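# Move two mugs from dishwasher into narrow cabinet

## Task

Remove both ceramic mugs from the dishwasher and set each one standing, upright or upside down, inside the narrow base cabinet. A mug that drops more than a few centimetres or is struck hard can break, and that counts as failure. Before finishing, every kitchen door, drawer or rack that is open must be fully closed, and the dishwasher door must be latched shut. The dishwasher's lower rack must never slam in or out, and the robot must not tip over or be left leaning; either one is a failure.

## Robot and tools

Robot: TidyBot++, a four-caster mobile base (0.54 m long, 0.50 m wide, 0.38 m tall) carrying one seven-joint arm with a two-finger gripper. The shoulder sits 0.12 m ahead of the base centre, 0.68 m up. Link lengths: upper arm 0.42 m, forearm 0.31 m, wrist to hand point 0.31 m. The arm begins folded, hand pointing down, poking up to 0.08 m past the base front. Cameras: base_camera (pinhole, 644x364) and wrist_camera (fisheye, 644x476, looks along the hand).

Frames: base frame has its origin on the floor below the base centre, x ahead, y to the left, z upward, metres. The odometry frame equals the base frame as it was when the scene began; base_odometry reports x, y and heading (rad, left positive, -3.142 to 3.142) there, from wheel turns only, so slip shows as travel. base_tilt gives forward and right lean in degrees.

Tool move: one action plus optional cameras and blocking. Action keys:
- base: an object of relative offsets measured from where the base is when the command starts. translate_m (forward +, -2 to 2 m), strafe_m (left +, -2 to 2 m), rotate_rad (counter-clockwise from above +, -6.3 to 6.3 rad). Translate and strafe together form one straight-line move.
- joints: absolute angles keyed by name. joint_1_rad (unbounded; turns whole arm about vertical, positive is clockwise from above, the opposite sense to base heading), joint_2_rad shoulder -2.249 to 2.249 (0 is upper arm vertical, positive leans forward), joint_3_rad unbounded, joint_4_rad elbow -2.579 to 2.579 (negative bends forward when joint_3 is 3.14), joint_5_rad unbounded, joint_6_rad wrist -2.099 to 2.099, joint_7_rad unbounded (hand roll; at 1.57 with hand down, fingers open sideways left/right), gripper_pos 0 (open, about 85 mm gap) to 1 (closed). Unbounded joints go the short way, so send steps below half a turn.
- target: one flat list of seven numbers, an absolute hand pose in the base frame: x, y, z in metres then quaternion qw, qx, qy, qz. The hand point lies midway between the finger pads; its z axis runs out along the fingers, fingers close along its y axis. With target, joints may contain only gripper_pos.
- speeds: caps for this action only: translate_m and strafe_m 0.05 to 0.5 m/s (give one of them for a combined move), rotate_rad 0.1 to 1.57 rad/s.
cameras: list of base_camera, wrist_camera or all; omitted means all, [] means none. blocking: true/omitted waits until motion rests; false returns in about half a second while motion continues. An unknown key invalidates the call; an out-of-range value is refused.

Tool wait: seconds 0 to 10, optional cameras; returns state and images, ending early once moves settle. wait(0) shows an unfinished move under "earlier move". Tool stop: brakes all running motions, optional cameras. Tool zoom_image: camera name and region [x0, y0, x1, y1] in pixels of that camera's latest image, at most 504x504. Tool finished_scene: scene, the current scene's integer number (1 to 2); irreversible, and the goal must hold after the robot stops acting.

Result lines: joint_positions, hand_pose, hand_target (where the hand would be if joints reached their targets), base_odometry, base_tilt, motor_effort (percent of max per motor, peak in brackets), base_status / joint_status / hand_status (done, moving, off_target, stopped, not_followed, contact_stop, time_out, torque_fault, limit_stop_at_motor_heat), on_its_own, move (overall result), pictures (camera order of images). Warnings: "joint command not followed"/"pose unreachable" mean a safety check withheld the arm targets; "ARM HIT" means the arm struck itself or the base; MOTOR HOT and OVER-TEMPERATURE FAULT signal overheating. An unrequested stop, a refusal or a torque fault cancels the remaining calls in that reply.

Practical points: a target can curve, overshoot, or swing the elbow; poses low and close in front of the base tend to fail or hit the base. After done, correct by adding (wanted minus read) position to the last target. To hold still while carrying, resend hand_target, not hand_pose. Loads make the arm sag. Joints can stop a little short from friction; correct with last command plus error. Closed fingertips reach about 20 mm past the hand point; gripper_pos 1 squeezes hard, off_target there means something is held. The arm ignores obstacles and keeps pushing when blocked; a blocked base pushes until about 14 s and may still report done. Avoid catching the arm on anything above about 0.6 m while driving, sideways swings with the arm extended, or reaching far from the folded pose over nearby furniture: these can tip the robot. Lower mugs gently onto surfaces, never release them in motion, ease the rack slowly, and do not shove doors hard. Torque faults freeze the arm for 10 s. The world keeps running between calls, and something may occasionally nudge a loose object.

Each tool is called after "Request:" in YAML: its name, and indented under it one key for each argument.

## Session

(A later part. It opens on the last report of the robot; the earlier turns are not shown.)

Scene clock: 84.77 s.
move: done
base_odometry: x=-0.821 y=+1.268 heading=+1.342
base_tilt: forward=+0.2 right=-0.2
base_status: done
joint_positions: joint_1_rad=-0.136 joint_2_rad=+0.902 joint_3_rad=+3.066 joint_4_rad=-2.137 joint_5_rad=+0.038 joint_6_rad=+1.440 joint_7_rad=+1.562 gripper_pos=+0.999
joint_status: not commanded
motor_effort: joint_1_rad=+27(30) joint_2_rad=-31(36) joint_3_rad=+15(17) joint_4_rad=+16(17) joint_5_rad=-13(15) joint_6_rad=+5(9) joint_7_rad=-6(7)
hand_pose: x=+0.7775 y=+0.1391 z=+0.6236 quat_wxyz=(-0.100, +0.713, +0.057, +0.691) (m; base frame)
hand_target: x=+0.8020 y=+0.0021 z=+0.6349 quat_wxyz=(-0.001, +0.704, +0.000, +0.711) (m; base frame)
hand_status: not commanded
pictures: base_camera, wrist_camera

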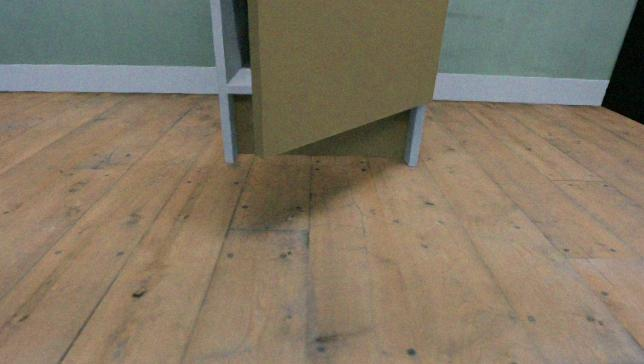

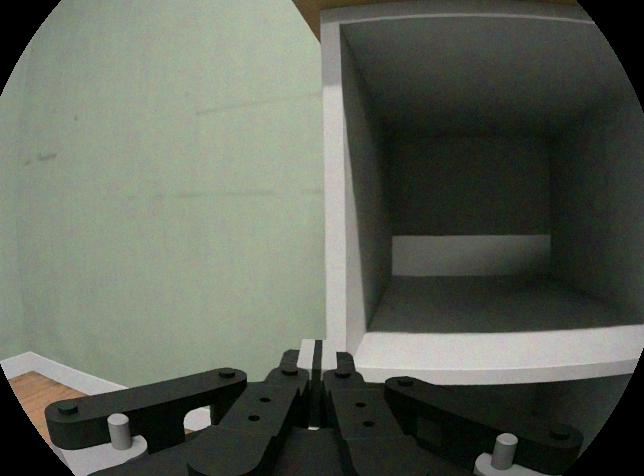

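Request:
move:
  base: {"strafe_m": -0.04, "translate_m": -0.12}
  speeds: {"strafe_m": 0.1}

Scene clock: 93.60 s.
move: done
base_odometry: x=-0.809 y=+1.142 heading=+1.342
base_tilt: forward=+0.3 right=-0.2
base_status: done
joint_positions: joint_1_rad=-0.014 joint_2_rad=+0.903 joint_3_rad=+3.125 joint_4_rad=-2.125 joint_5_rad=+0.038 joint_6_rad=+1.440 joint_7_rad=+1.562 gripper_pos=+0.999
joint_status: not commanded
motor_effort: joint_1_rad=+0(24) joint_2_rad=-35(36) joint_3_rad=-1(14) joint_4_rad=+7(15) joint_5_rad=-1(12) joint_6_rad=+9(9) joint_7_rad=+0(6)
hand_pose: x=+0.7953 y=+0.0299 z=+0.6250 quat_wxyz=(-0.028, +0.713, +0.016, +0.701) (m; base frame)
hand_target: x=+0.8020 y=+0.0021 z=+0.6349 quat_wxyz=(-0.001, +0.704, +0.000, +0.711) (m; base frame)
hand_status: not commanded
pictures: base_camera, wrist_camera

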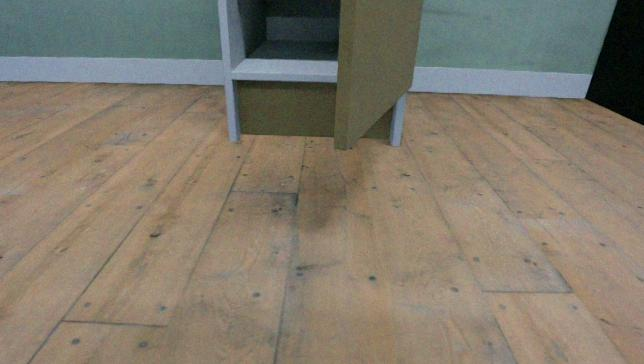

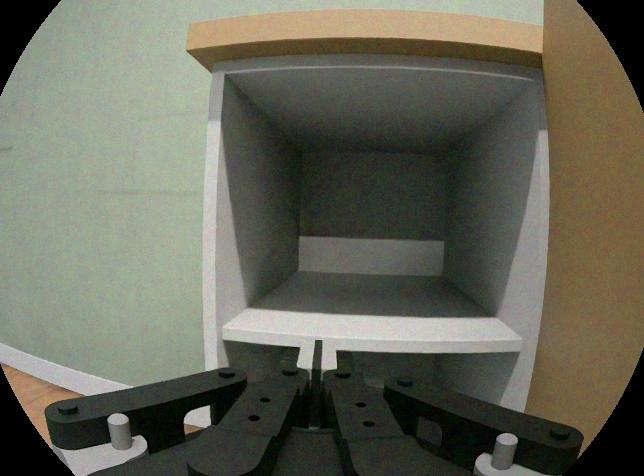

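Request:
move:
  base: {"strafe_m": -0.15}
  speeds: {"strafe_m": 0.1}

Scene clock: 97.40 s.
move: done
base_odometry: x=-0.663 y=+1.107 heading=+1.341
base_tilt: forward=+0.3 right=-0.2
base_status: done
joint_positions: joint_1_rad=+0.002 joint_2_rad=+0.907 joint_3_rad=+3.135 joint_4_rad=-2.102 joint_5_rad=+0.036 joint_6_rad=+1.442 joint_7_rad=+1.562 gripper_pos=+0.999
joint_status: not commanded
motor_effort: joint_1_rad=+0(9) joint_2_rad=-36(39) joint_3_rad=-1(6) joint_4_rad=+8(21) joint_5_rad=-1(4) joint_6_rad=+9(10) joint_7_rad=+0(2)
hand_pose: x=+0.8029 y=+0.0142 z=+0.6308 quat_wxyz=(-0.017, +0.706, +0.010, +0.708) (m; base frame)
hand_target: x=+0.8020 y=+0.0021 z=+0.6349 quat_wxyz=(-0.001, +0.704, +0.000, +0.711) (m; base frame)
hand_status: not commanded
pictures: base_camera, wrist_camera

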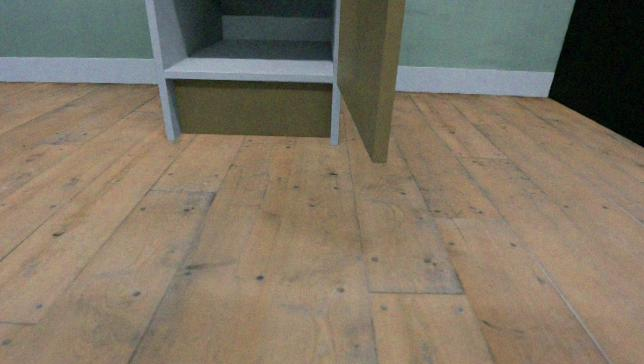

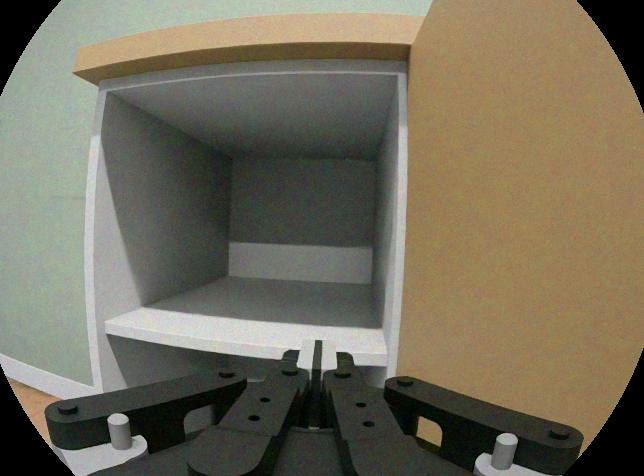

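Request:
move:
  base: {"strafe_m": -0.06}
  speeds: {"strafe_m": 0.1}
  cameras: []

Request:
move:
  base: {"strafe_m": 0.1, "translate_m":-0.25}

Scene clock: 99.27 s.
move: done
base_odometry: x=-0.604 y=+1.094 heading=+1.341
base_tilt: forward=+0.3 right=-0.2
base_status: done
joint_positions: joint_1_rad=-0.042 joint_2_rad=+0.907 joint_3_rad=+3.116 joint_4_rad=-2.102 joint_5_rad=+0.038 joint_6_rad=+1.442 joint_7_rad=+1.562 gripper_pos=+0.999
joint_status: not commanded
motor_effort: joint_1_rad=+10(13) joint_2_rad=-35(36) joint_3_rad=+6(8) joint_4_rad=+8(9) joint_5_rad=-7(10) joint_6_rad=+9(9) joint_7_rad=-1(1)
hand_pose: x=+0.8008 y=+0.0538 z=+0.6313 quat_wxyz=(-0.042, +0.705, +0.025, +0.707) (m; base frame)
hand_target: x=+0.8020 y=+0.0021 z=+0.6349 quat_wxyz=(-0.001, +0.704, +0.000, +0.711) (m; base frame)
hand_status: not commanded
pictures: none
No camera images: "cameras" was empty.

Scene clock: 100.97 s.
move: done
base_odometry: x=-0.759 y=+0.873 heading=+1.341
base_tilt: forward=+0.2 right=-0.2
base_status: done
joint_positions: joint_1_rad=-0.007 joint_2_rad=+0.907 joint_3_rad=+3.130 joint_4_rad=-2.103 joint_5_rad=+0.032 joint_6_rad=+1.442 joint_7_rad=+1.562 gripper_pos=+0.999
joint_status: not commanded
motor_effort: joint_1_rad=+0(9) joint_2_rad=-36(38) joint_3_rad=-1(5) joint_4_rad=+8(9) joint_5_rad=-1(6) joint_6_rad=+9(9) joint_7_rad=+0(1)
hand_pose: x=+0.8025 y=+0.0216 z=+0.6306 quat_wxyz=(-0.021, +0.706, +0.012, +0.708) (m; base frame)
hand_target: x=+0.8020 y=+0.0021 z=+0.6349 quat_wxyz=(-0.001, +0.704, +0.000, +0.711) (m; base frame)
hand_status: not commanded
pictures: base_camera, wrist_camera

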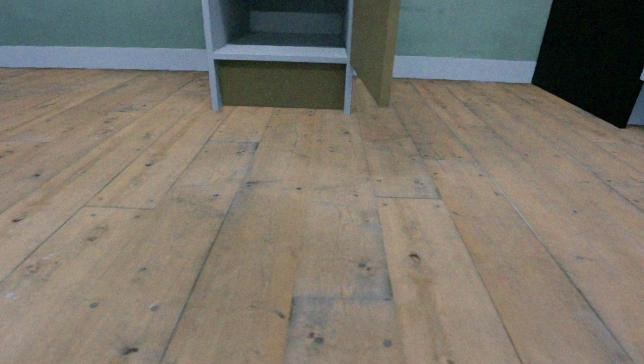

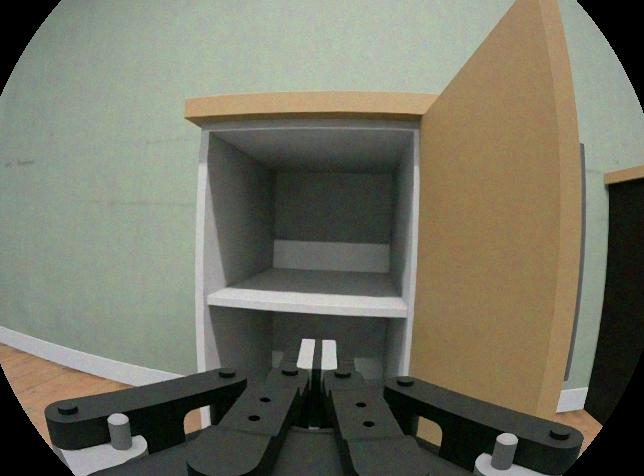

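Request:
move:
  joints: {"joint_1_rad":0,"joint_2_rad":-0.3,"joint_3_rad":3.14,"joint_4_rad":-1.4,"joint_5_rad":0,"joint_6_rad":-1.2,"joint_7_rad":1.57,"gripper_pos":0}
  cameras: []

Request:
move:
  base: {"rotate_rad": 1.58}

Scene clock: 110.70 s.
move: done
base_odometry: x=-0.759 y=+0.873 heading=+1.341
base_tilt: forward=+0.2 right=-0.2
base_status: not commanded
joint_positions: joint_1_rad=-0.007 joint_2_rad=-0.285 joint_3_rad=+3.130 joint_4_rad=-1.419 joint_5_rad=+0.032 joint_6_rad=-1.158 joint_7_rad=+1.562 gripper_pos=+0.000
joint_status: all done
motor_effort: joint_1_rad=+0(1) joint_2_rad=-7(39) joint_3_rad=+0(2) joint_4_rad=+19(23) joint_5_rad=+0(2) joint_6_rad=+7(10) joint_7_rad=+0(1)
hand_pose: x=+0.5192 y=+0.0005 z=+1.0131 quat_wxyz=(+0.012, +0.911, +0.005, +0.412) (m; base frame)
hand_target: x=+0.5069 y=+0.0021 z=+1.0190 quat_wxyz=(+0.000, +0.913, +0.000, +0.409) (m; base frame)
hand_status: not commanded
pictures: none
No camera images: "cameras" was empty.

Scene clock: 113.00 s.
move: done
base_odometry: x=-0.759 y=+0.873 heading=+2.921
base_tilt: forward=+0.2 right=-0.2
base_status: done
joint_positions: joint_1_rad=-0.007 joint_2_rad=-0.285 joint_3_rad=+3.130 joint_4_rad=-1.419 joint_5_rad=+0.032 joint_6_rad=-1.160 joint_7_rad=+1.562 gripper_pos=+0.000
joint_status: not commanded
motor_effort: joint_1_rad=+0(1) joint_2_rad=-8(10) joint_3_rad=+0(2) joint_4_rad=+20(20) joint_5_rad=-1(1) joint_6_rad=+6(7) joint_7_rad=+0(1)
hand_pose: x=+0.5187 y=+0.0003 z=+1.0125 quat_wxyz=(+0.012, +0.912, +0.005, +0.411) (m; base frame)
hand_target: x=+0.5069 y=+0.0021 z=+1.0190 quat_wxyz=(+0.000, +0.913, +0.000, +0.409) (m; base frame)
hand_status: not commanded
pictures: base_camera, wrist_camera

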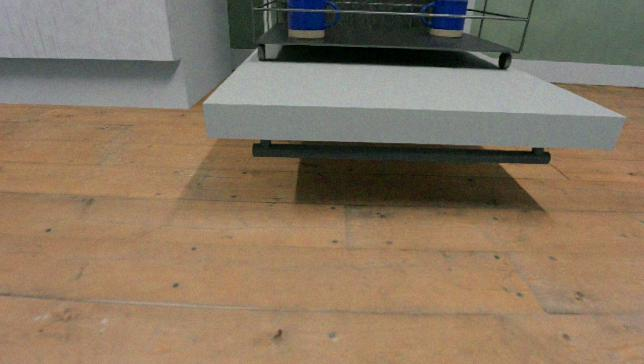

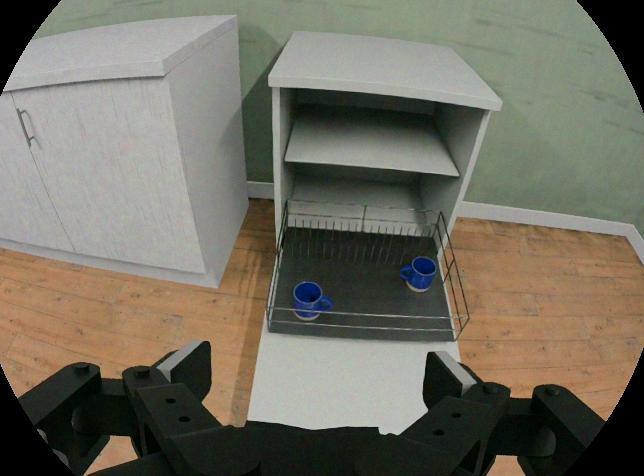

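Request:
zoom_image:
  camera: "wrist_camera"
  region: [260, 230, 470, 350]

Scaled by 2.400.

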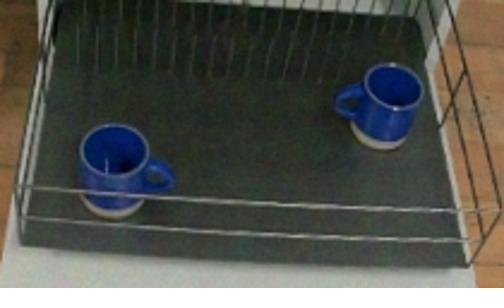

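Request:
move:
  base: {"strafe_m": 0.55}
  cameras: []

Request:
move:
  base: {"rotate_rad": -0.978}
  joints: {"joint_2_rad":0.1,"joint_4_rad":-1.6,"joint_6_rad":-0.8}
  cameras: ["base_camera"]

Request:
move:
  base: {"translate_m": 0.35, "strafe_m": 0.45}
  speeds: {"translate_m": 0.25}

Scene clock: 123.67 s.
move: done
base_odometry: x=-0.879 y=+0.336 heading=+2.922
base_tilt: forward=+0.2 right=-0.2
base_status: done
joint_positions: joint_1_rad=-0.007 joint_2_rad=-0.285 joint_3_rad=+3.131 joint_4_rad=-1.419 joint_5_rad=+0.032 joint_6_rad=-1.161 joint_7_rad=+1.562 gripper_pos=+0.000
joint_status: not commanded
motor_effort: joint_1_rad=+0(1) joint_2_rad=-7(8) joint_3_rad=+0(2) joint_4_rad=+20(21) joint_5_rad=+0(1) joint_6_rad=+6(7) joint_7_rad=+0(1)
hand_pose: x=+0.5185 y=+0.0000 z=+1.0123 quat_wxyz=(+0.012, +0.912, +0.004, +0.411) (m; base frame)
hand_target: x=+0.5069 y=+0.0021 z=+1.0190 quat_wxyz=(+0.000, +0.913, +0.000, +0.409) (m; base frame)
hand_status: not commanded
pictures: none
No camera images: "cameras" was empty.

Scene clock: 125.53 s.
move: done
base_odometry: x=-0.879 y=+0.336 heading=+1.944
base_tilt: forward=+0.3 right=-0.2
base_status: done
joint_positions: joint_1_rad=-0.004 joint_2_rad=+0.108 joint_3_rad=+3.138 joint_4_rad=-1.587 joint_5_rad=+0.032 joint_6_rad=-0.840 joint_7_rad=+1.562 gripper_pos=+0.000
joint_status: all done
motor_effort: joint_1_rad=+0(3) joint_2_rad=-23(27) joint_3_rad=+0(3) joint_4_rad=+20(23) joint_5_rad=+0(1) joint_6_rad=+5(7) joint_7_rad=+0(1)
hand_pose: x=+0.6538 y=-0.0020 z=+0.8055 quat_wxyz=(+0.012, +0.954, +0.006, +0.299) (m; base frame)
hand_target: x=+0.6590 y=+0.0022 z=+0.8106 quat_wxyz=(+0.000, +0.949, +0.000, +0.315) (m; base frame)
hand_status: not commanded
pictures: base_camera

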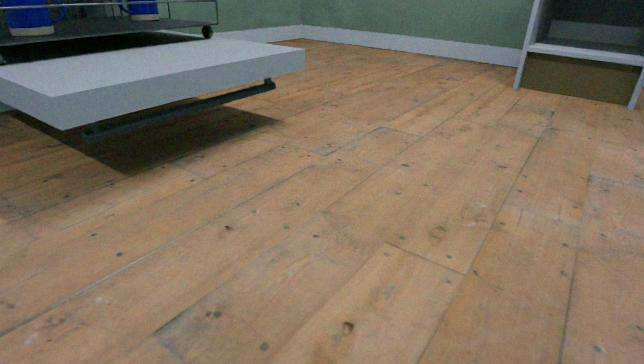

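Scene clock: 128.70 s.
move: done
base_odometry: x=-1.426 y=+0.498 heading=+1.944
base_tilt: forward=+0.3 right=-0.2
base_status: done
joint_positions: joint_1_rad=-0.004 joint_2_rad=+0.108 joint_3_rad=+3.138 joint_4_rad=-1.587 joint_5_rad=+0.032 joint_6_rad=-0.836 joint_7_rad=+1.562 gripper_pos=+0.000
joint_status: not commanded
motor_effort: joint_1_rad=+0(2) joint_2_rad=-22(25) joint_3_rad=+0(2) joint_4_rad=+21(21) joint_5_rad=+0(1) joint_6_rad=+5(6) joint_7_rad=+0(1)
hand_pose: x=+0.6549 y=-0.0022 z=+0.8062 quat_wxyz=(+0.012, +0.954, +0.006, +0.301) (m; base frame)
hand_target: x=+0.6590 y=+0.0022 z=+0.8106 quat_wxyz=(+0.000, +0.949, +0.000, +0.315) (m; base frame)
hand_status: not commanded
pictures: base_camera, wrist_camera

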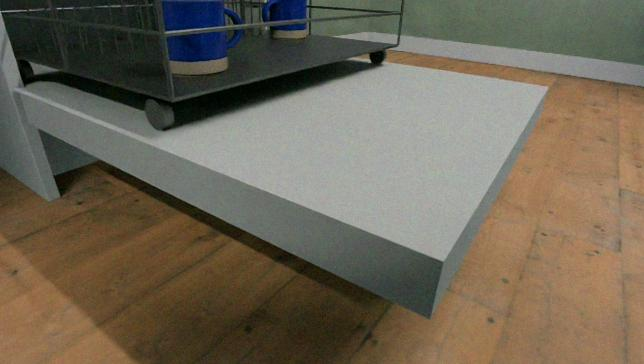

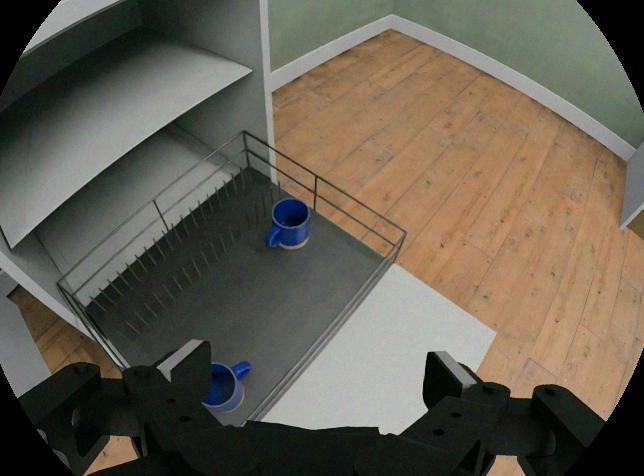

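Request:
move:
  base: {"translate_m": 0.065, "strafe_m": 0.04}
  speeds: {"translate_m": 0.1}
  joints: {"joint_2_rad":0.5,"joint_4_rad":-1.7,"joint_6_rad":-0.3}

Scene clock: 133.10 s.
move: done
base_odometry: x=-1.487 y=+0.544 heading=+1.944
base_tilt: forward=+0.3 right=-0.2
base_status: done
joint_positions: joint_1_rad=-0.004 joint_2_rad=+0.506 joint_3_rad=+3.138 joint_4_rad=-1.686 joint_5_rad=+0.032 joint_6_rad=-0.341 joint_7_rad=+1.562 gripper_pos=+0.000
joint_status: all done
motor_effort: joint_1_rad=+0(2) joint_2_rad=-33(38) joint_3_rad=-1(2) joint_4_rad=+18(21) joint_5_rad=-1(1) joint_6_rad=+5(6) joint_7_rad=+0(1)
hand_pose: x=+0.7564 y=+0.0026 z=+0.6115 quat_wxyz=(+0.007, +0.954, +0.012, +0.300) (m; base frame)
hand_target: x=+0.7612 y=+0.0023 z=+0.6167 quat_wxyz=(-0.001, +0.949, +0.000, +0.315) (m; base frame)
hand_status: not commanded
pictures: base_camera, wrist_camera

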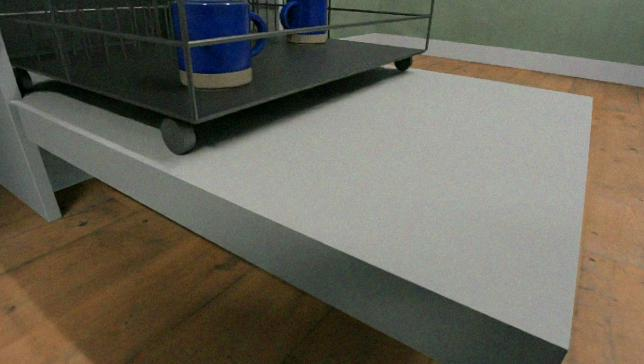

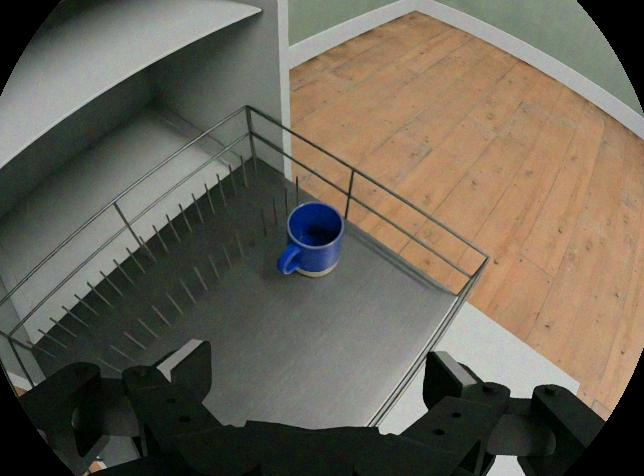

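Request:
move:
  joints: {"joint_2_rad":1.09,"joint_4_rad":-1.365,"joint_6_rad":0.12}
  cameras: ["wrist_camera"]

Request:
move:
  joints: {"joint_2_rad":1.29,"joint_4_rad":-1.06,"joint_6_rad":0.02}
  cameras: ["wrist_camera"]

Scene clock: 139.30 s.
move: done
base_odometry: x=-1.487 y=+0.544 heading=+1.944
base_tilt: forward=+0.3 right=-0.2
base_status: not commanded
joint_positions: joint_1_rad=-0.004 joint_2_rad=+1.097 joint_3_rad=+3.138 joint_4_rad=-1.389 joint_5_rad=+0.032 joint_6_rad=+0.079 joint_7_rad=+1.562 gripper_pos=+0.000
joint_status: all done
motor_effort: joint_1_rad=+0(1) joint_2_rad=-46(48) joint_3_rad=-1(1) joint_4_rad=+13(18) joint_5_rad=-1(1) joint_6_rad=+6(7) joint_7_rad=-1(1)
hand_pose: x=+0.8940 y=+0.0074 z=+0.3941 quat_wxyz=(+0.001, +0.933, +0.014, +0.360) (m; base frame)
hand_target: x=+0.9161 y=+0.0023 z=+0.4179 quat_wxyz=(-0.001, +0.920, +0.000, +0.392) (m; base frame)
hand_status: not commanded
pictures: wrist_camera

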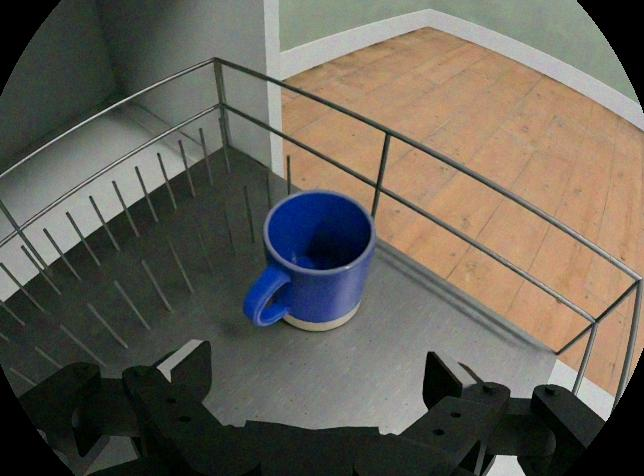

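Scene clock: 141.00 s.
move: done
base_odometry: x=-1.487 y=+0.544 heading=+1.944
base_tilt: forward=+0.3 right=-0.2
base_status: not commanded
joint_positions: joint_1_rad=-0.004 joint_2_rad=+1.294 joint_3_rad=+3.138 joint_4_rad=-1.084 joint_5_rad=+0.032 joint_6_rad=+0.056 joint_7_rad=+1.562 gripper_pos=+0.000
joint_status: all done
motor_effort: joint_1_rad=+0(1) joint_2_rad=-50(52) joint_3_rad=-1(1) joint_4_rad=+15(17) joint_5_rad=-1(1) joint_6_rad=+7(7) joint_7_rad=+0(1)
hand_pose: x=+0.9688 y=+0.0072 z=+0.3576 quat_wxyz=(+0.001, +0.917, +0.013, +0.399) (m; base frame)
hand_target: x=+0.9727 y=+0.0022 z=+0.3633 quat_wxyz=(-0.001, +0.919, +0.000, +0.395) (m; base frame)
hand_status: not commanded
pictures: wrist_camera

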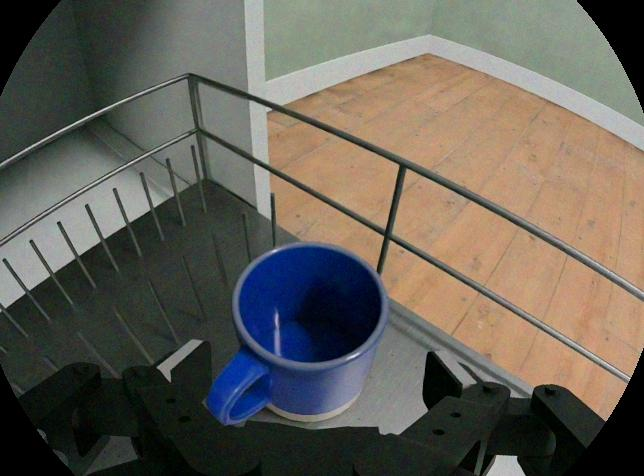

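Request:
move:
  joints: {"joint_2_rad":1.09,"joint_4_rad":-1.365,"joint_6_rad":0.12}
  cameras: []

Request:
move:
  joints: {"joint_2_rad":0.5,"joint_4_rad":-1.7,"joint_6_rad":-0.3}
  cameras: []

Request:
move:
  base: {"strafe_m": 0.256}
  speeds: {"strafe_m": 0.2}
  cameras: ["base_camera"]

Request:
move:
  base: {"rotate_rad": -0.262}
  speeds: {"rotate_rad": 0.4}

Scene clock: 146.83 s.
move: off_target
base_odometry: x=-1.487 y=+0.544 heading=+1.944
base_tilt: forward=+0.3 right=-0.2
base_status: not commanded
joint_positions: joint_1_rad=-0.004 joint_2_rad=+1.133 joint_3_rad=+3.138 joint_4_rad=-1.344 joint_5_rad=+0.032 joint_6_rad=+0.084 joint_7_rad=+1.562 gripper_pos=+0.000
joint_status: joint_2_rad off_target (ended at +1.133, target +1.090); the others done
motor_effort: joint_1_rad=+0(1) joint_2_rad=-46(51) joint_3_rad=-1(1) joint_4_rad=+15(16) joint_5_rad=-1(1) joint_6_rad=+6(7) joint_7_rad=+0(1)
hand_pose: x=+0.9057 y=+0.0074 z=+0.3847 quat_wxyz=(+0.001, +0.931, +0.013, +0.366) (m; base frame)
hand_target: x=+0.9161 y=+0.0023 z=+0.4179 quat_wxyz=(-0.001, +0.920, +0.000, +0.392) (m; base frame)
hand_status: not commanded
pictures: none
No camera images: "cameras" was empty.

Scene clock: 148.70 s.
move: off_target
base_odometry: x=-1.487 y=+0.544 heading=+1.944
base_tilt: forward=+0.3 right=-0.2
base_status: not commanded
joint_positions: joint_1_rad=-0.004 joint_2_rad=+0.539 joint_3_rad=+3.138 joint_4_rad=-1.680 joint_5_rad=+0.032 joint_6_rad=-0.257 joint_7_rad=+1.562 gripper_pos=+0.000
joint_status: joint_2_rad off_target (ended at +0.539, target +0.500); the others done
motor_effort: joint_1_rad=+0(1) joint_2_rad=-35(49) joint_3_rad=-1(1) joint_4_rad=+17(18) joint_5_rad=-1(1) joint_6_rad=+6(7) joint_7_rad=+0(1)
hand_pose: x=+0.7779 y=+0.0035 z=+0.6083 quat_wxyz=(+0.006, +0.945, +0.012, +0.327) (m; base frame)
hand_target: x=+0.7612 y=+0.0023 z=+0.6167 quat_wxyz=(-0.001, +0.949, +0.000, +0.315) (m; base frame)
hand_status: not commanded
pictures: none
No camera images: "cameras" was empty.

Scene clock: 150.73 s.
move: done
base_odometry: x=-1.725 y=+0.451 heading=+1.944
base_tilt: forward=+0.3 right=-0.2
base_status: done
joint_positions: joint_1_rad=-0.004 joint_2_rad=+0.539 joint_3_rad=+3.138 joint_4_rad=-1.680 joint_5_rad=+0.032 joint_6_rad=-0.260 joint_7_rad=+1.562 gripper_pos=+0.000
joint_status: not commanded
motor_effort: joint_1_rad=+0(3) joint_2_rad=-34(35) joint_3_rad=+0(2) joint_4_rad=+17(18) joint_5_rad=-1(1) joint_6_rad=+6(6) joint_7_rad=+0(1)
hand_pose: x=+0.7771 y=+0.0034 z=+0.6077 quat_wxyz=(+0.006, +0.946, +0.012, +0.325) (m; base frame)
hand_target: x=+0.7612 y=+0.0023 z=+0.6167 quat_wxyz=(-0.001, +0.949, +0.000, +0.315) (m; base frame)
hand_status: not commanded
pictures: base_camera

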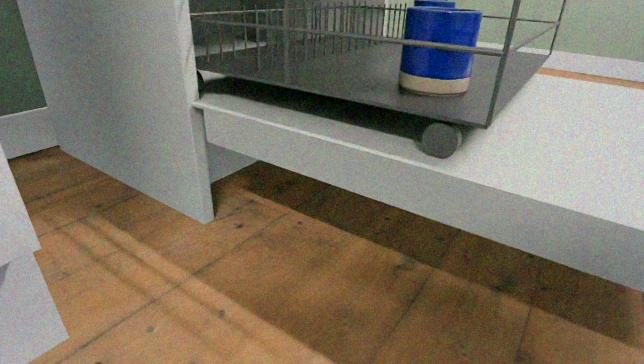

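Scene clock: 152.03 s.
move: done
base_odometry: x=-1.725 y=+0.450 heading=+1.681
base_tilt: forward=+0.3 right=-0.2
base_status: done
joint_positions: joint_1_rad=+0.003 joint_2_rad=+0.539 joint_3_rad=+3.140 joint_4_rad=-1.680 joint_5_rad=+0.032 joint_6_rad=-0.261 joint_7_rad=+1.562 gripper_pos=+0.000
joint_status: not commanded
motor_effort: joint_1_rad=+0(5) joint_2_rad=-34(35) joint_3_rad=+0(4) joint_4_rad=+18(18) joint_5_rad=-1(1) joint_6_rad=+6(6) joint_7_rad=+0(1)
hand_pose: x=+0.7770 y=-0.0020 z=+0.6076 quat_wxyz=(+0.007, +0.946, +0.009, +0.325) (m; base frame)
hand_target: x=+0.7612 y=+0.0023 z=+0.6167 quat_wxyz=(-0.001, +0.949, +0.000, +0.315) (m; base frame)
hand_status: not commanded
pictures: base_camera, wrist_camera

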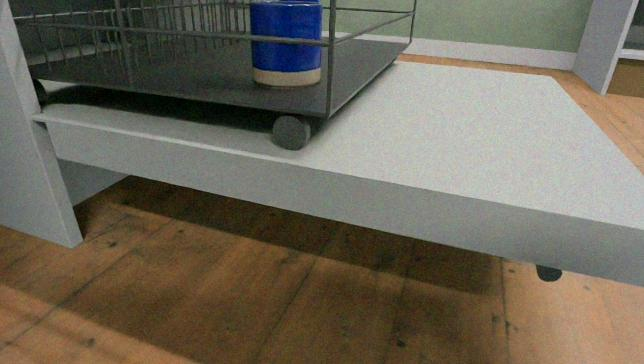

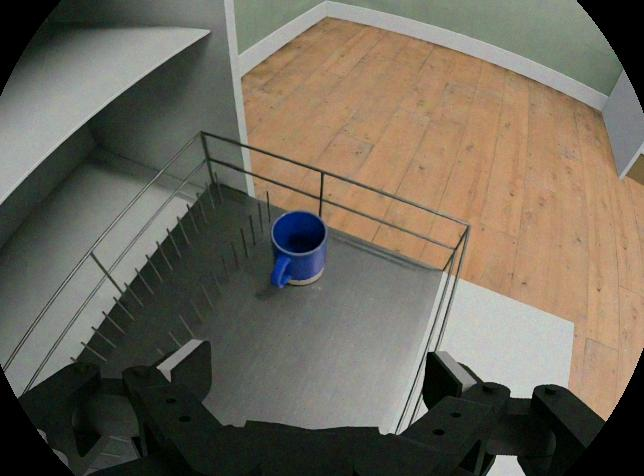

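Request:
move:
  base: {"translate_m": 0.065, "strafe_m": 0.018}
  speeds: {"translate_m": 0.1}
  joints: {"joint_2_rad":0.95,"joint_4_rad":-1.6,"joint_6_rad":0.2}

Scene clock: 155.33 s.
move: done
base_odometry: x=-1.751 y=+0.513 heading=+1.681
base_tilt: forward=+0.3 right=-0.2
base_status: done
joint_positions: joint_1_rad=+0.003 joint_2_rad=+0.956 joint_3_rad=+3.140 joint_4_rad=-1.622 joint_5_rad=+0.032 joint_6_rad=+0.159 joint_7_rad=+1.562 gripper_pos=+0.000
joint_status: all done
motor_effort: joint_1_rad=+0(1) joint_2_rad=-42(45) joint_3_rad=-1(1) joint_4_rad=+13(19) joint_5_rad=-1(1) joint_6_rad=+6(7) joint_7_rad=+0(1)
hand_pose: x=+0.8364 y=+0.0021 z=+0.4253 quat_wxyz=(+0.001, +0.935, +0.011, +0.353) (m; base frame)
hand_target: x=+0.8580 y=+0.0023 z=+0.4469 quat_wxyz=(-0.001, +0.923, +0.000, +0.386) (m; base frame)
hand_status: not commanded
pictures: base_camera, wrist_camera

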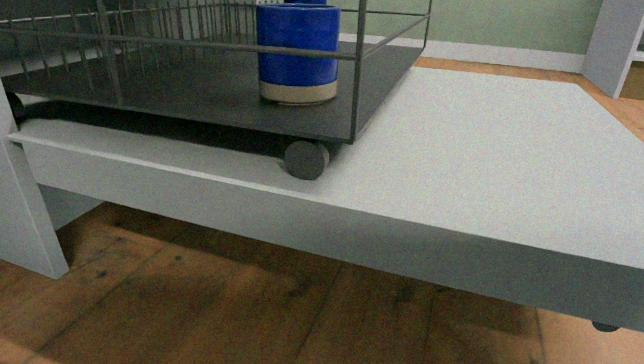

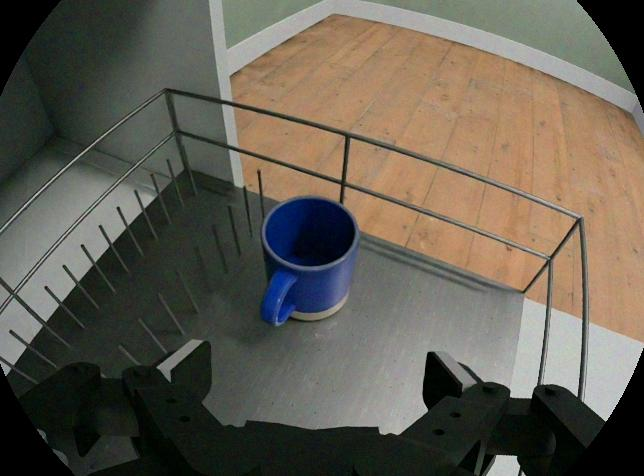

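Request:
move:
  joints: {"joint_2_rad":1.22,"joint_4_rad":-1.25,"joint_6_rad":0.19}
  cameras: ["wrist_camera"]

Scene clock: 159.70 s.
move: done
base_odometry: x=-1.751 y=+0.513 heading=+1.681
base_tilt: forward=+0.3 right=-0.2
base_status: not commanded
joint_positions: joint_1_rad=+0.003 joint_2_rad=+1.225 joint_3_rad=+3.140 joint_4_rad=-1.275 joint_5_rad=+0.032 joint_6_rad=+0.161 joint_7_rad=+1.562 gripper_pos=+0.000
joint_status: all done
motor_effort: joint_1_rad=+0(0) joint_2_rad=-48(50) joint_3_rad=-1(1) joint_4_rad=+14(15) joint_5_rad=-1(1) joint_6_rad=+7(8) joint_7_rad=+0(1)
hand_pose: x=+0.9266 y=+0.0018 z=+0.3561 quat_wxyz=(+0.002, +0.921, +0.011, +0.390) (m; base frame)
hand_target: x=+0.9460 y=+0.0023 z=+0.3776 quat_wxyz=(-0.001, +0.909, +0.000, +0.418) (m; base frame)
hand_status: not commanded
pictures: wrist_camera

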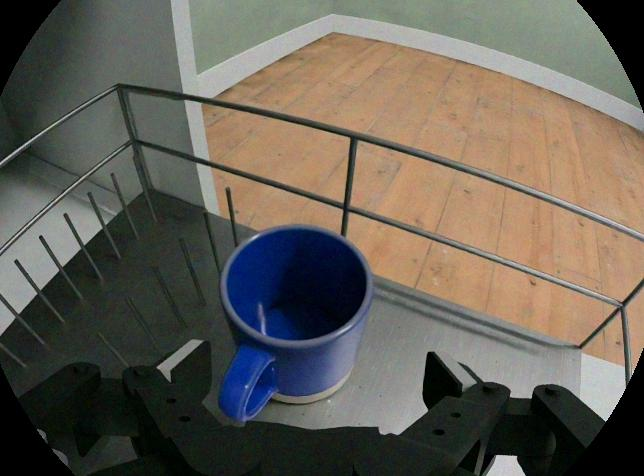

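Request:
move:
  base: {"strafe_m": 0.008}
  speeds: {"strafe_m": 0.05}
  joints: {"joint_2_rad":1.29,"joint_4_rad":-1.15,"joint_6_rad":0.15}
  cameras: ["wrist_camera"]

Scene clock: 161.63 s.
move: done
base_odometry: x=-1.759 y=+0.513 heading=+1.681
base_tilt: forward=+0.3 right=-0.2
base_status: done
joint_positions: joint_1_rad=+0.001 joint_2_rad=+1.288 joint_3_rad=+3.140 joint_4_rad=-1.170 joint_5_rad=+0.032 joint_6_rad=+0.161 joint_7_rad=+1.562 gripper_pos=+0.000
joint_status: all done
motor_effort: joint_1_rad=+0(4) joint_2_rad=-49(50) joint_3_rad=-1(2) joint_4_rad=+16(16) joint_5_rad=-1(1) joint_6_rad=+7(7) joint_7_rad=-1(1)
hand_pose: x=+0.9544 y=+0.0032 z=+0.3491 quat_wxyz=(+0.002, +0.912, +0.011, +0.410) (m; base frame)
hand_target: x=+0.9604 y=+0.0022 z=+0.3533 quat_wxyz=(-0.001, +0.911, -0.001, +0.413) (m; base frame)
hand_status: not commanded
pictures: wrist_camera

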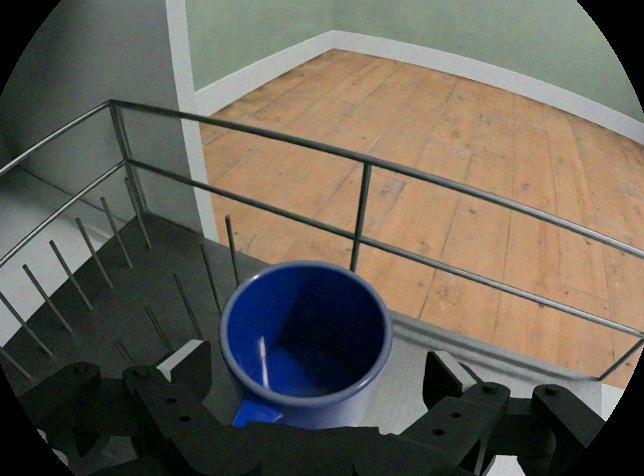

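Request:
move:
  base: {"strafe_m": 0.006}
  speeds: {"strafe_m": 0.05}
  cameras: []

Request:
move:
  joints: {"joint_2_rad":1.405,"joint_4_rad":-0.965,"joint_6_rad":0.055}
  cameras: ["wrist_camera"]

Scene clock: 163.27 s.
move: done
base_odometry: x=-1.765 y=+0.512 heading=+1.681
base_tilt: forward=+0.3 right=-0.2
base_status: done
joint_positions: joint_1_rad=+0.000 joint_2_rad=+1.288 joint_3_rad=+3.140 joint_4_rad=-1.170 joint_5_rad=+0.032 joint_6_rad=+0.161 joint_7_rad=+1.562 gripper_pos=+0.000
joint_status: not commanded
motor_effort: joint_1_rad=+0(4) joint_2_rad=-49(49) joint_3_rad=-1(2) joint_4_rad=+15(15) joint_5_rad=-1(1) joint_6_rad=+7(7) joint_7_rad=+0(1)
hand_pose: x=+0.9544 y=+0.0041 z=+0.3490 quat_wxyz=(+0.001, +0.912, +0.012, +0.410) (m; base frame)
hand_target: x=+0.9604 y=+0.0022 z=+0.3533 quat_wxyz=(-0.001, +0.911, -0.001, +0.413) (m; base frame)
hand_status: not commanded
pictures: none
No camera images: "cameras" was empty.

Scene clock: 164.73 s.
move: done
base_odometry: x=-1.765 y=+0.512 heading=+1.681
base_tilt: forward=+0.3 right=-0.2
base_status: not commanded
joint_positions: joint_1_rad=+0.000 joint_2_rad=+1.407 joint_3_rad=+3.140 joint_4_rad=-0.988 joint_5_rad=+0.032 joint_6_rad=+0.094 joint_7_rad=+1.562 gripper_pos=+0.000
joint_status: all done
motor_effort: joint_1_rad=+0(1) joint_2_rad=-50(52) joint_3_rad=-1(1) joint_4_rad=+15(17) joint_5_rad=-1(1) joint_6_rad=+6(7) joint_7_rad=+0(1)
hand_pose: x=+0.9797 y=+0.0033 z=+0.3120 quat_wxyz=(+0.003, +0.913, +0.011, +0.408) (m; base frame)
hand_target: x=+0.9822 y=+0.0022 z=+0.3151 quat_wxyz=(-0.001, +0.916, -0.001, +0.402) (m; base frame)
hand_status: not commanded
pictures: wrist_camera

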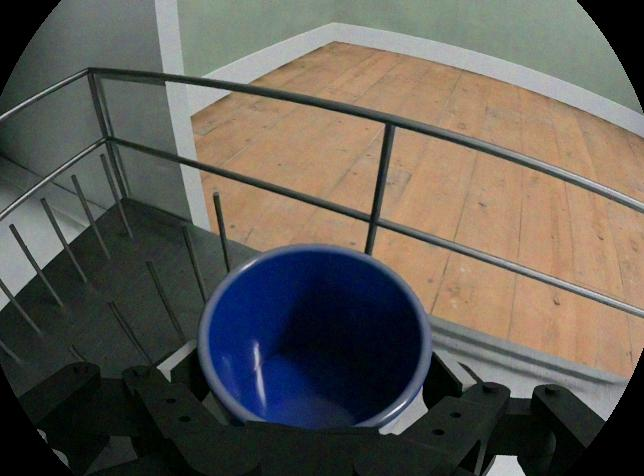

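Request:
move:
  joints: {"joint_2_rad":1.415,"joint_4_rad":-0.98,"joint_6_rad":0.065}
  cameras: []

Request:
move:
  joints: {"gripper_pos":0.35}
  cameras: ["wrist_camera"]

Scene clock: 166.50 s.
move: done
base_odometry: x=-1.765 y=+0.512 heading=+1.681
base_tilt: forward=+0.3 right=-0.2
base_status: not commanded
joint_positions: joint_1_rad=+0.000 joint_2_rad=+1.412 joint_3_rad=+3.140 joint_4_rad=-0.988 joint_5_rad=+0.032 joint_6_rad=+0.094 joint_7_rad=+1.562 gripper_pos=+0.000
joint_status: all done
motor_effort: joint_1_rad=+0(1) joint_2_rad=-51(51) joint_3_rad=-1(1) joint_4_rad=+16(17) joint_5_rad=-1(1) joint_6_rad=+7(7) joint_7_rad=+0(1)
hand_pose: x=+0.9778 y=+0.0033 z=+0.3078 quat_wxyz=(+0.002, +0.914, +0.011, +0.406) (m; base frame)
hand_target: x=+0.9740 y=+0.0022 z=+0.3021 quat_wxyz=(-0.001, +0.919, -0.001, +0.395) (m; base frame)
hand_status: not commanded
pictures: none
No camera images: "cameras" was empty.

Scene clock: 167.23 s.
move: off_target
base_odometry: x=-1.765 y=+0.512 heading=+1.681
base_tilt: forward=+0.3 right=-0.2
base_status: not commanded
joint_positions: joint_1_rad=+0.000 joint_2_rad=+1.411 joint_3_rad=+3.140 joint_4_rad=-0.987 joint_5_rad=+0.032 joint_6_rad=+0.094 joint_7_rad=+1.562 gripper_pos=+0.129
joint_status: gripper_pos off_target (ended at +0.129, target +0.350)
motor_effort: joint_1_rad=+0(4) joint_2_rad=-47(50) joint_3_rad=+0(1) joint_4_rad=+15(16) joint_5_rad=-1(1) joint_6_rad=+6(7) joint_7_rad=+0(1)
hand_pose: x=+0.9783 y=+0.0034 z=+0.3087 quat_wxyz=(+0.002, +0.914, +0.011, +0.407) (m; base frame)
hand_target: x=+0.9740 y=+0.0022 z=+0.3021 quat_wxyz=(-0.001, +0.919, -0.001, +0.395) (m; base frame)
hand_status: not commanded
pictures: wrist_camera

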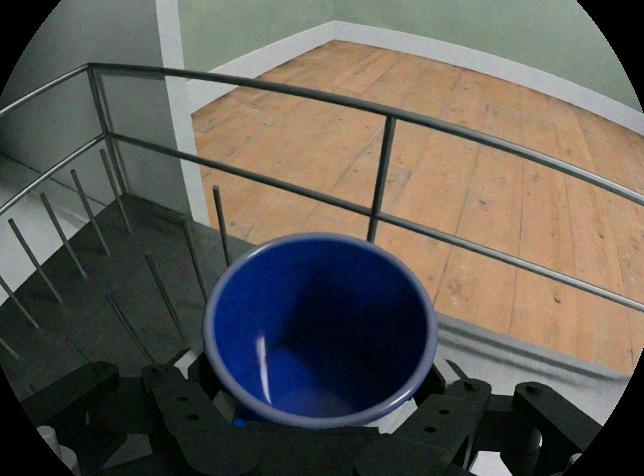

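Request:
move:
  joints: {"joint_2_rad":1.24,"joint_4_rad":-1.02,"joint_6_rad":0.05}
  cameras: ["wrist_camera"]

Request:
move:
  joints: {"joint_2_rad":1.03,"joint_4_rad":-1.07,"joint_6_rad":-0.11}

Scene clock: 169.97 s.
move: off_target
base_odometry: x=-1.765 y=+0.512 heading=+1.681
base_tilt: forward=+0.3 right=-0.2
base_status: not commanded
joint_positions: joint_1_rad=+0.000 joint_2_rad=+1.304 joint_3_rad=+3.140 joint_4_rad=-1.022 joint_5_rad=+0.032 joint_6_rad=+0.066 joint_7_rad=+1.562 gripper_pos=+0.129
joint_status: joint_2_rad off_target (ended at +1.304, target +1.240); the others done
motor_effort: joint_1_rad=+0(0) joint_2_rad=-55(59) joint_3_rad=-1(1) joint_4_rad=+20(20) joint_5_rad=-1(1) joint_6_rad=+9(10) joint_7_rad=+0(1)
hand_pose: x=+0.9942 y=+0.0031 z=+0.3797 quat_wxyz=(+0.003, +0.904, +0.011, +0.427) (m; base frame)
hand_target: x=+1.0094 y=+0.0022 z=+0.4329 quat_wxyz=(-0.001, +0.893, +0.000, +0.449) (m; base frame)
hand_status: not commanded
pictures: wrist_camera

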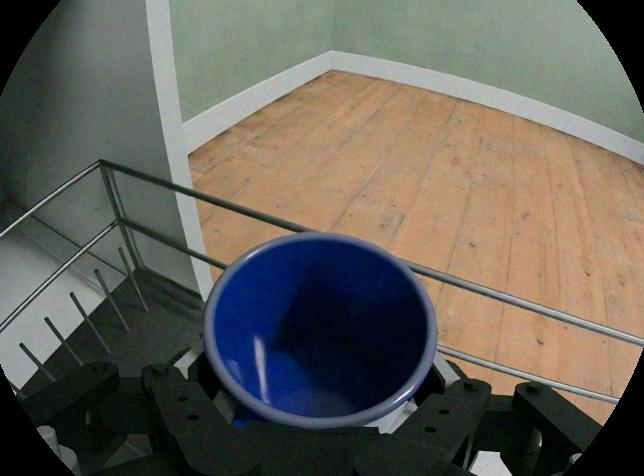

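Scene clock: 171.60 s.
move: off_target
base_odometry: x=-1.765 y=+0.512 heading=+1.681
base_tilt: forward=+0.3 right=-0.2
base_status: not commanded
joint_positions: joint_1_rad=+0.000 joint_2_rad=+1.080 joint_3_rad=+3.140 joint_4_rad=-1.070 joint_5_rad=+0.032 joint_6_rad=-0.087 joint_7_rad=+1.562 gripper_pos=+0.129
joint_status: joint_2_rad off_target (ended at +1.080, target +1.030); the others done
motor_effort: joint_1_rad=+0(1) joint_2_rad=-55(60) joint_3_rad=-1(1) joint_4_rad=+22(23) joint_5_rad=-1(1) joint_6_rad=+9(11) joint_7_rad=+0(1)
hand_pose: x=+0.9978 y=+0.0017 z=+0.5159 quat_wxyz=(+0.005, +0.899, +0.010, +0.437) (m; base frame)
hand_target: x=+1.0009 y=+0.0022 z=+0.5540 quat_wxyz=(-0.001, +0.893, +0.000, +0.449) (m; base frame)
hand_status: not commanded
pictures: base_camera, wrist_camera

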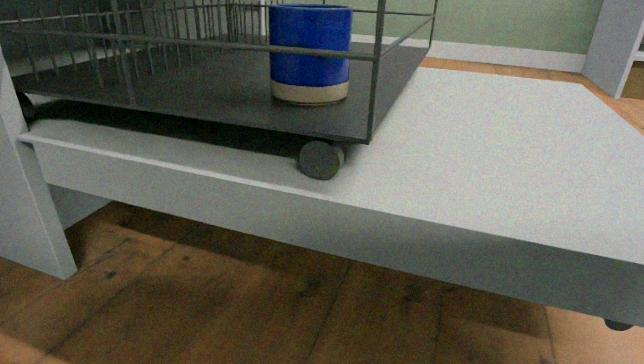

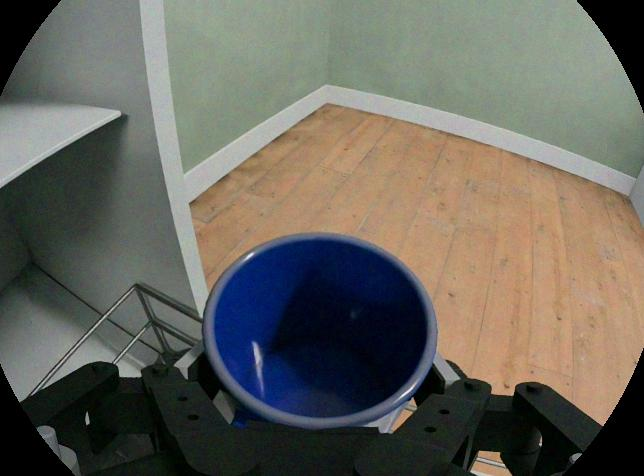

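Request:
move:
  joints: {"joint_2_rad":-0.13,"joint_4_rad":-2.276,"joint_6_rad":-0.14}
  cameras: ["base_camera"]

Request:
move:
  base: {"translate_m":-0.16}
  cameras: []

Request:
move:
  base: {"translate_m":-0.11,"strafe_m":-0.85}
  speeds: {"strafe_m":0.3}

Scene clock: 177.80 s.
move: off_target
base_odometry: x=-1.765 y=+0.512 heading=+1.681
base_tilt: forward=+0.3 right=-0.2
base_status: not commanded
joint_positions: joint_1_rad=+0.000 joint_2_rad=-0.084 joint_3_rad=+3.140 joint_4_rad=-2.272 joint_5_rad=+0.032 joint_6_rad=-0.116 joint_7_rad=+1.562 gripper_pos=+0.129
joint_status: joint_2_rad off_target (ended at -0.084, target -0.130); the others done
motor_effort: joint_1_rad=+0(1) joint_2_rad=-16(56) joint_3_rad=+0(1) joint_4_rad=+20(23) joint_5_rad=-1(1) joint_6_rad=+8(10) joint_7_rad=+0(1)
hand_pose: x=+0.5712 y=+0.0011 z=+0.7104 quat_wxyz=(+0.006, +0.914, +0.011, +0.406) (m; base frame)
hand_target: x=+0.5632 y=+0.0021 z=+0.7239 quat_wxyz=(+0.000, +0.910, +0.000, +0.415) (m; base frame)
hand_status: not commanded
pictures: base_camera

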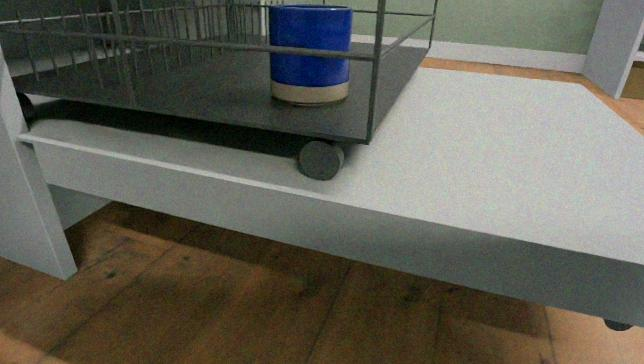

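Scene clock: 179.30 s.
move: done
base_odometry: x=-1.747 y=+0.353 heading=+1.681
base_tilt: forward=+0.2 right=-0.2
base_status: done
joint_positions: joint_1_rad=+0.000 joint_2_rad=-0.094 joint_3_rad=+3.140 joint_4_rad=-2.279 joint_5_rad=+0.032 joint_6_rad=-0.121 joint_7_rad=+1.562 gripper_pos=+0.129
joint_status: not commanded
motor_effort: joint_1_rad=+0(1) joint_2_rad=-15(18) joint_3_rad=+0(1) joint_4_rad=+22(23) joint_5_rad=-1(1) joint_6_rad=+9(10) joint_7_rad=+0(1)
hand_pose: x=+0.5674 y=+0.0011 z=+0.7107 quat_wxyz=(+0.006, +0.914, +0.011, +0.406) (m; base frame)
hand_target: x=+0.5632 y=+0.0021 z=+0.7239 quat_wxyz=(+0.000, +0.910, +0.000, +0.415) (m; base frame)
hand_status: not commanded
pictures: none
No camera images: "cameras" was empty.

Scene clock: 183.13 s.
move: done
base_odometry: x=-0.890 y=+0.337 heading=+1.681
base_tilt: forward=+0.2 right=-0.2
base_status: done
joint_positions: joint_1_rad=+0.000 joint_2_rad=-0.094 joint_3_rad=+3.140 joint_4_rad=-2.279 joint_5_rad=+0.032 joint_6_rad=-0.121 joint_7_rad=+1.562 gripper_pos=+0.129
joint_status: not commanded
motor_effort: joint_1_rad=+0(2) joint_2_rad=-15(16) joint_3_rad=+0(2) joint_4_rad=+21(22) joint_5_rad=-1(1) joint_6_rad=+9(9) joint_7_rad=-1(1)
hand_pose: x=+0.5674 y=+0.0011 z=+0.7107 quat_wxyz=(+0.006, +0.914, +0.011, +0.406) (m; base frame)
hand_target: x=+0.5632 y=+0.0021 z=+0.7239 quat_wxyz=(+0.000, +0.910, +0.000, +0.415) (m; base frame)
hand_status: not commanded
pictures: base_camera, wrist_camera

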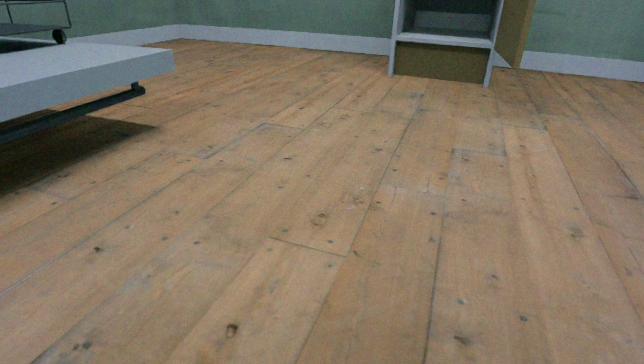

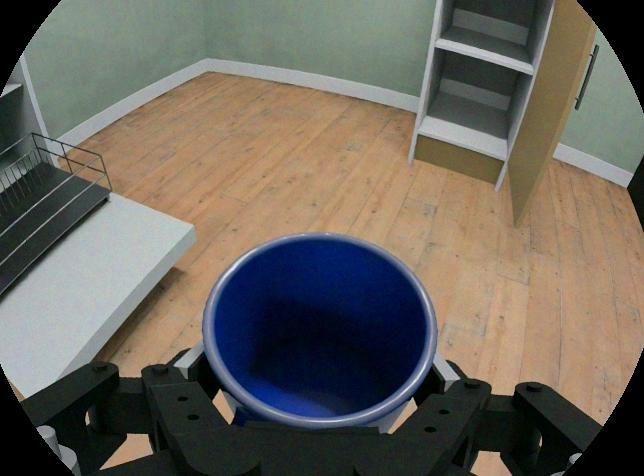

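Request:
move:
  base: {"translate_m":0.45,"strafe_m":-0.03,"rotate_rad":-0.40}
  speeds: {"translate_m":0.3,"rotate_rad":0.6}

Scene clock: 188.43 s.
move: done
base_odometry: x=-0.910 y=+0.787 heading=+1.280
base_tilt: forward=+0.3 right=-0.2
base_status: done
joint_positions: joint_1_rad=+0.000 joint_2_rad=-0.094 joint_3_rad=+3.140 joint_4_rad=-2.279 joint_5_rad=+0.032 joint_6_rad=-0.121 joint_7_rad=+1.562 gripper_pos=+0.129
joint_status: not commanded
motor_effort: joint_1_rad=+0(2) joint_2_rad=-16(17) joint_3_rad=+0(2) joint_4_rad=+21(22) joint_5_rad=-1(1) joint_6_rad=+9(9) joint_7_rad=+0(1)
hand_pose: x=+0.5673 y=+0.0010 z=+0.7109 quat_wxyz=(+0.006, +0.914, +0.011, +0.406) (m; base frame)
hand_target: x=+0.5632 y=+0.0021 z=+0.7239 quat_wxyz=(+0.000, +0.910, +0.000, +0.415) (m; base frame)
hand_status: not commanded
pictures: base_camera, wrist_camera

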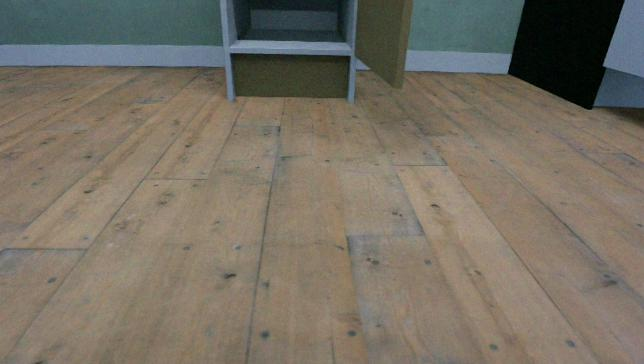

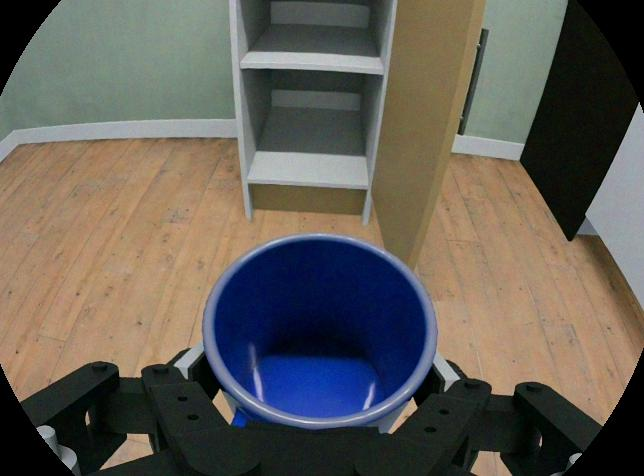

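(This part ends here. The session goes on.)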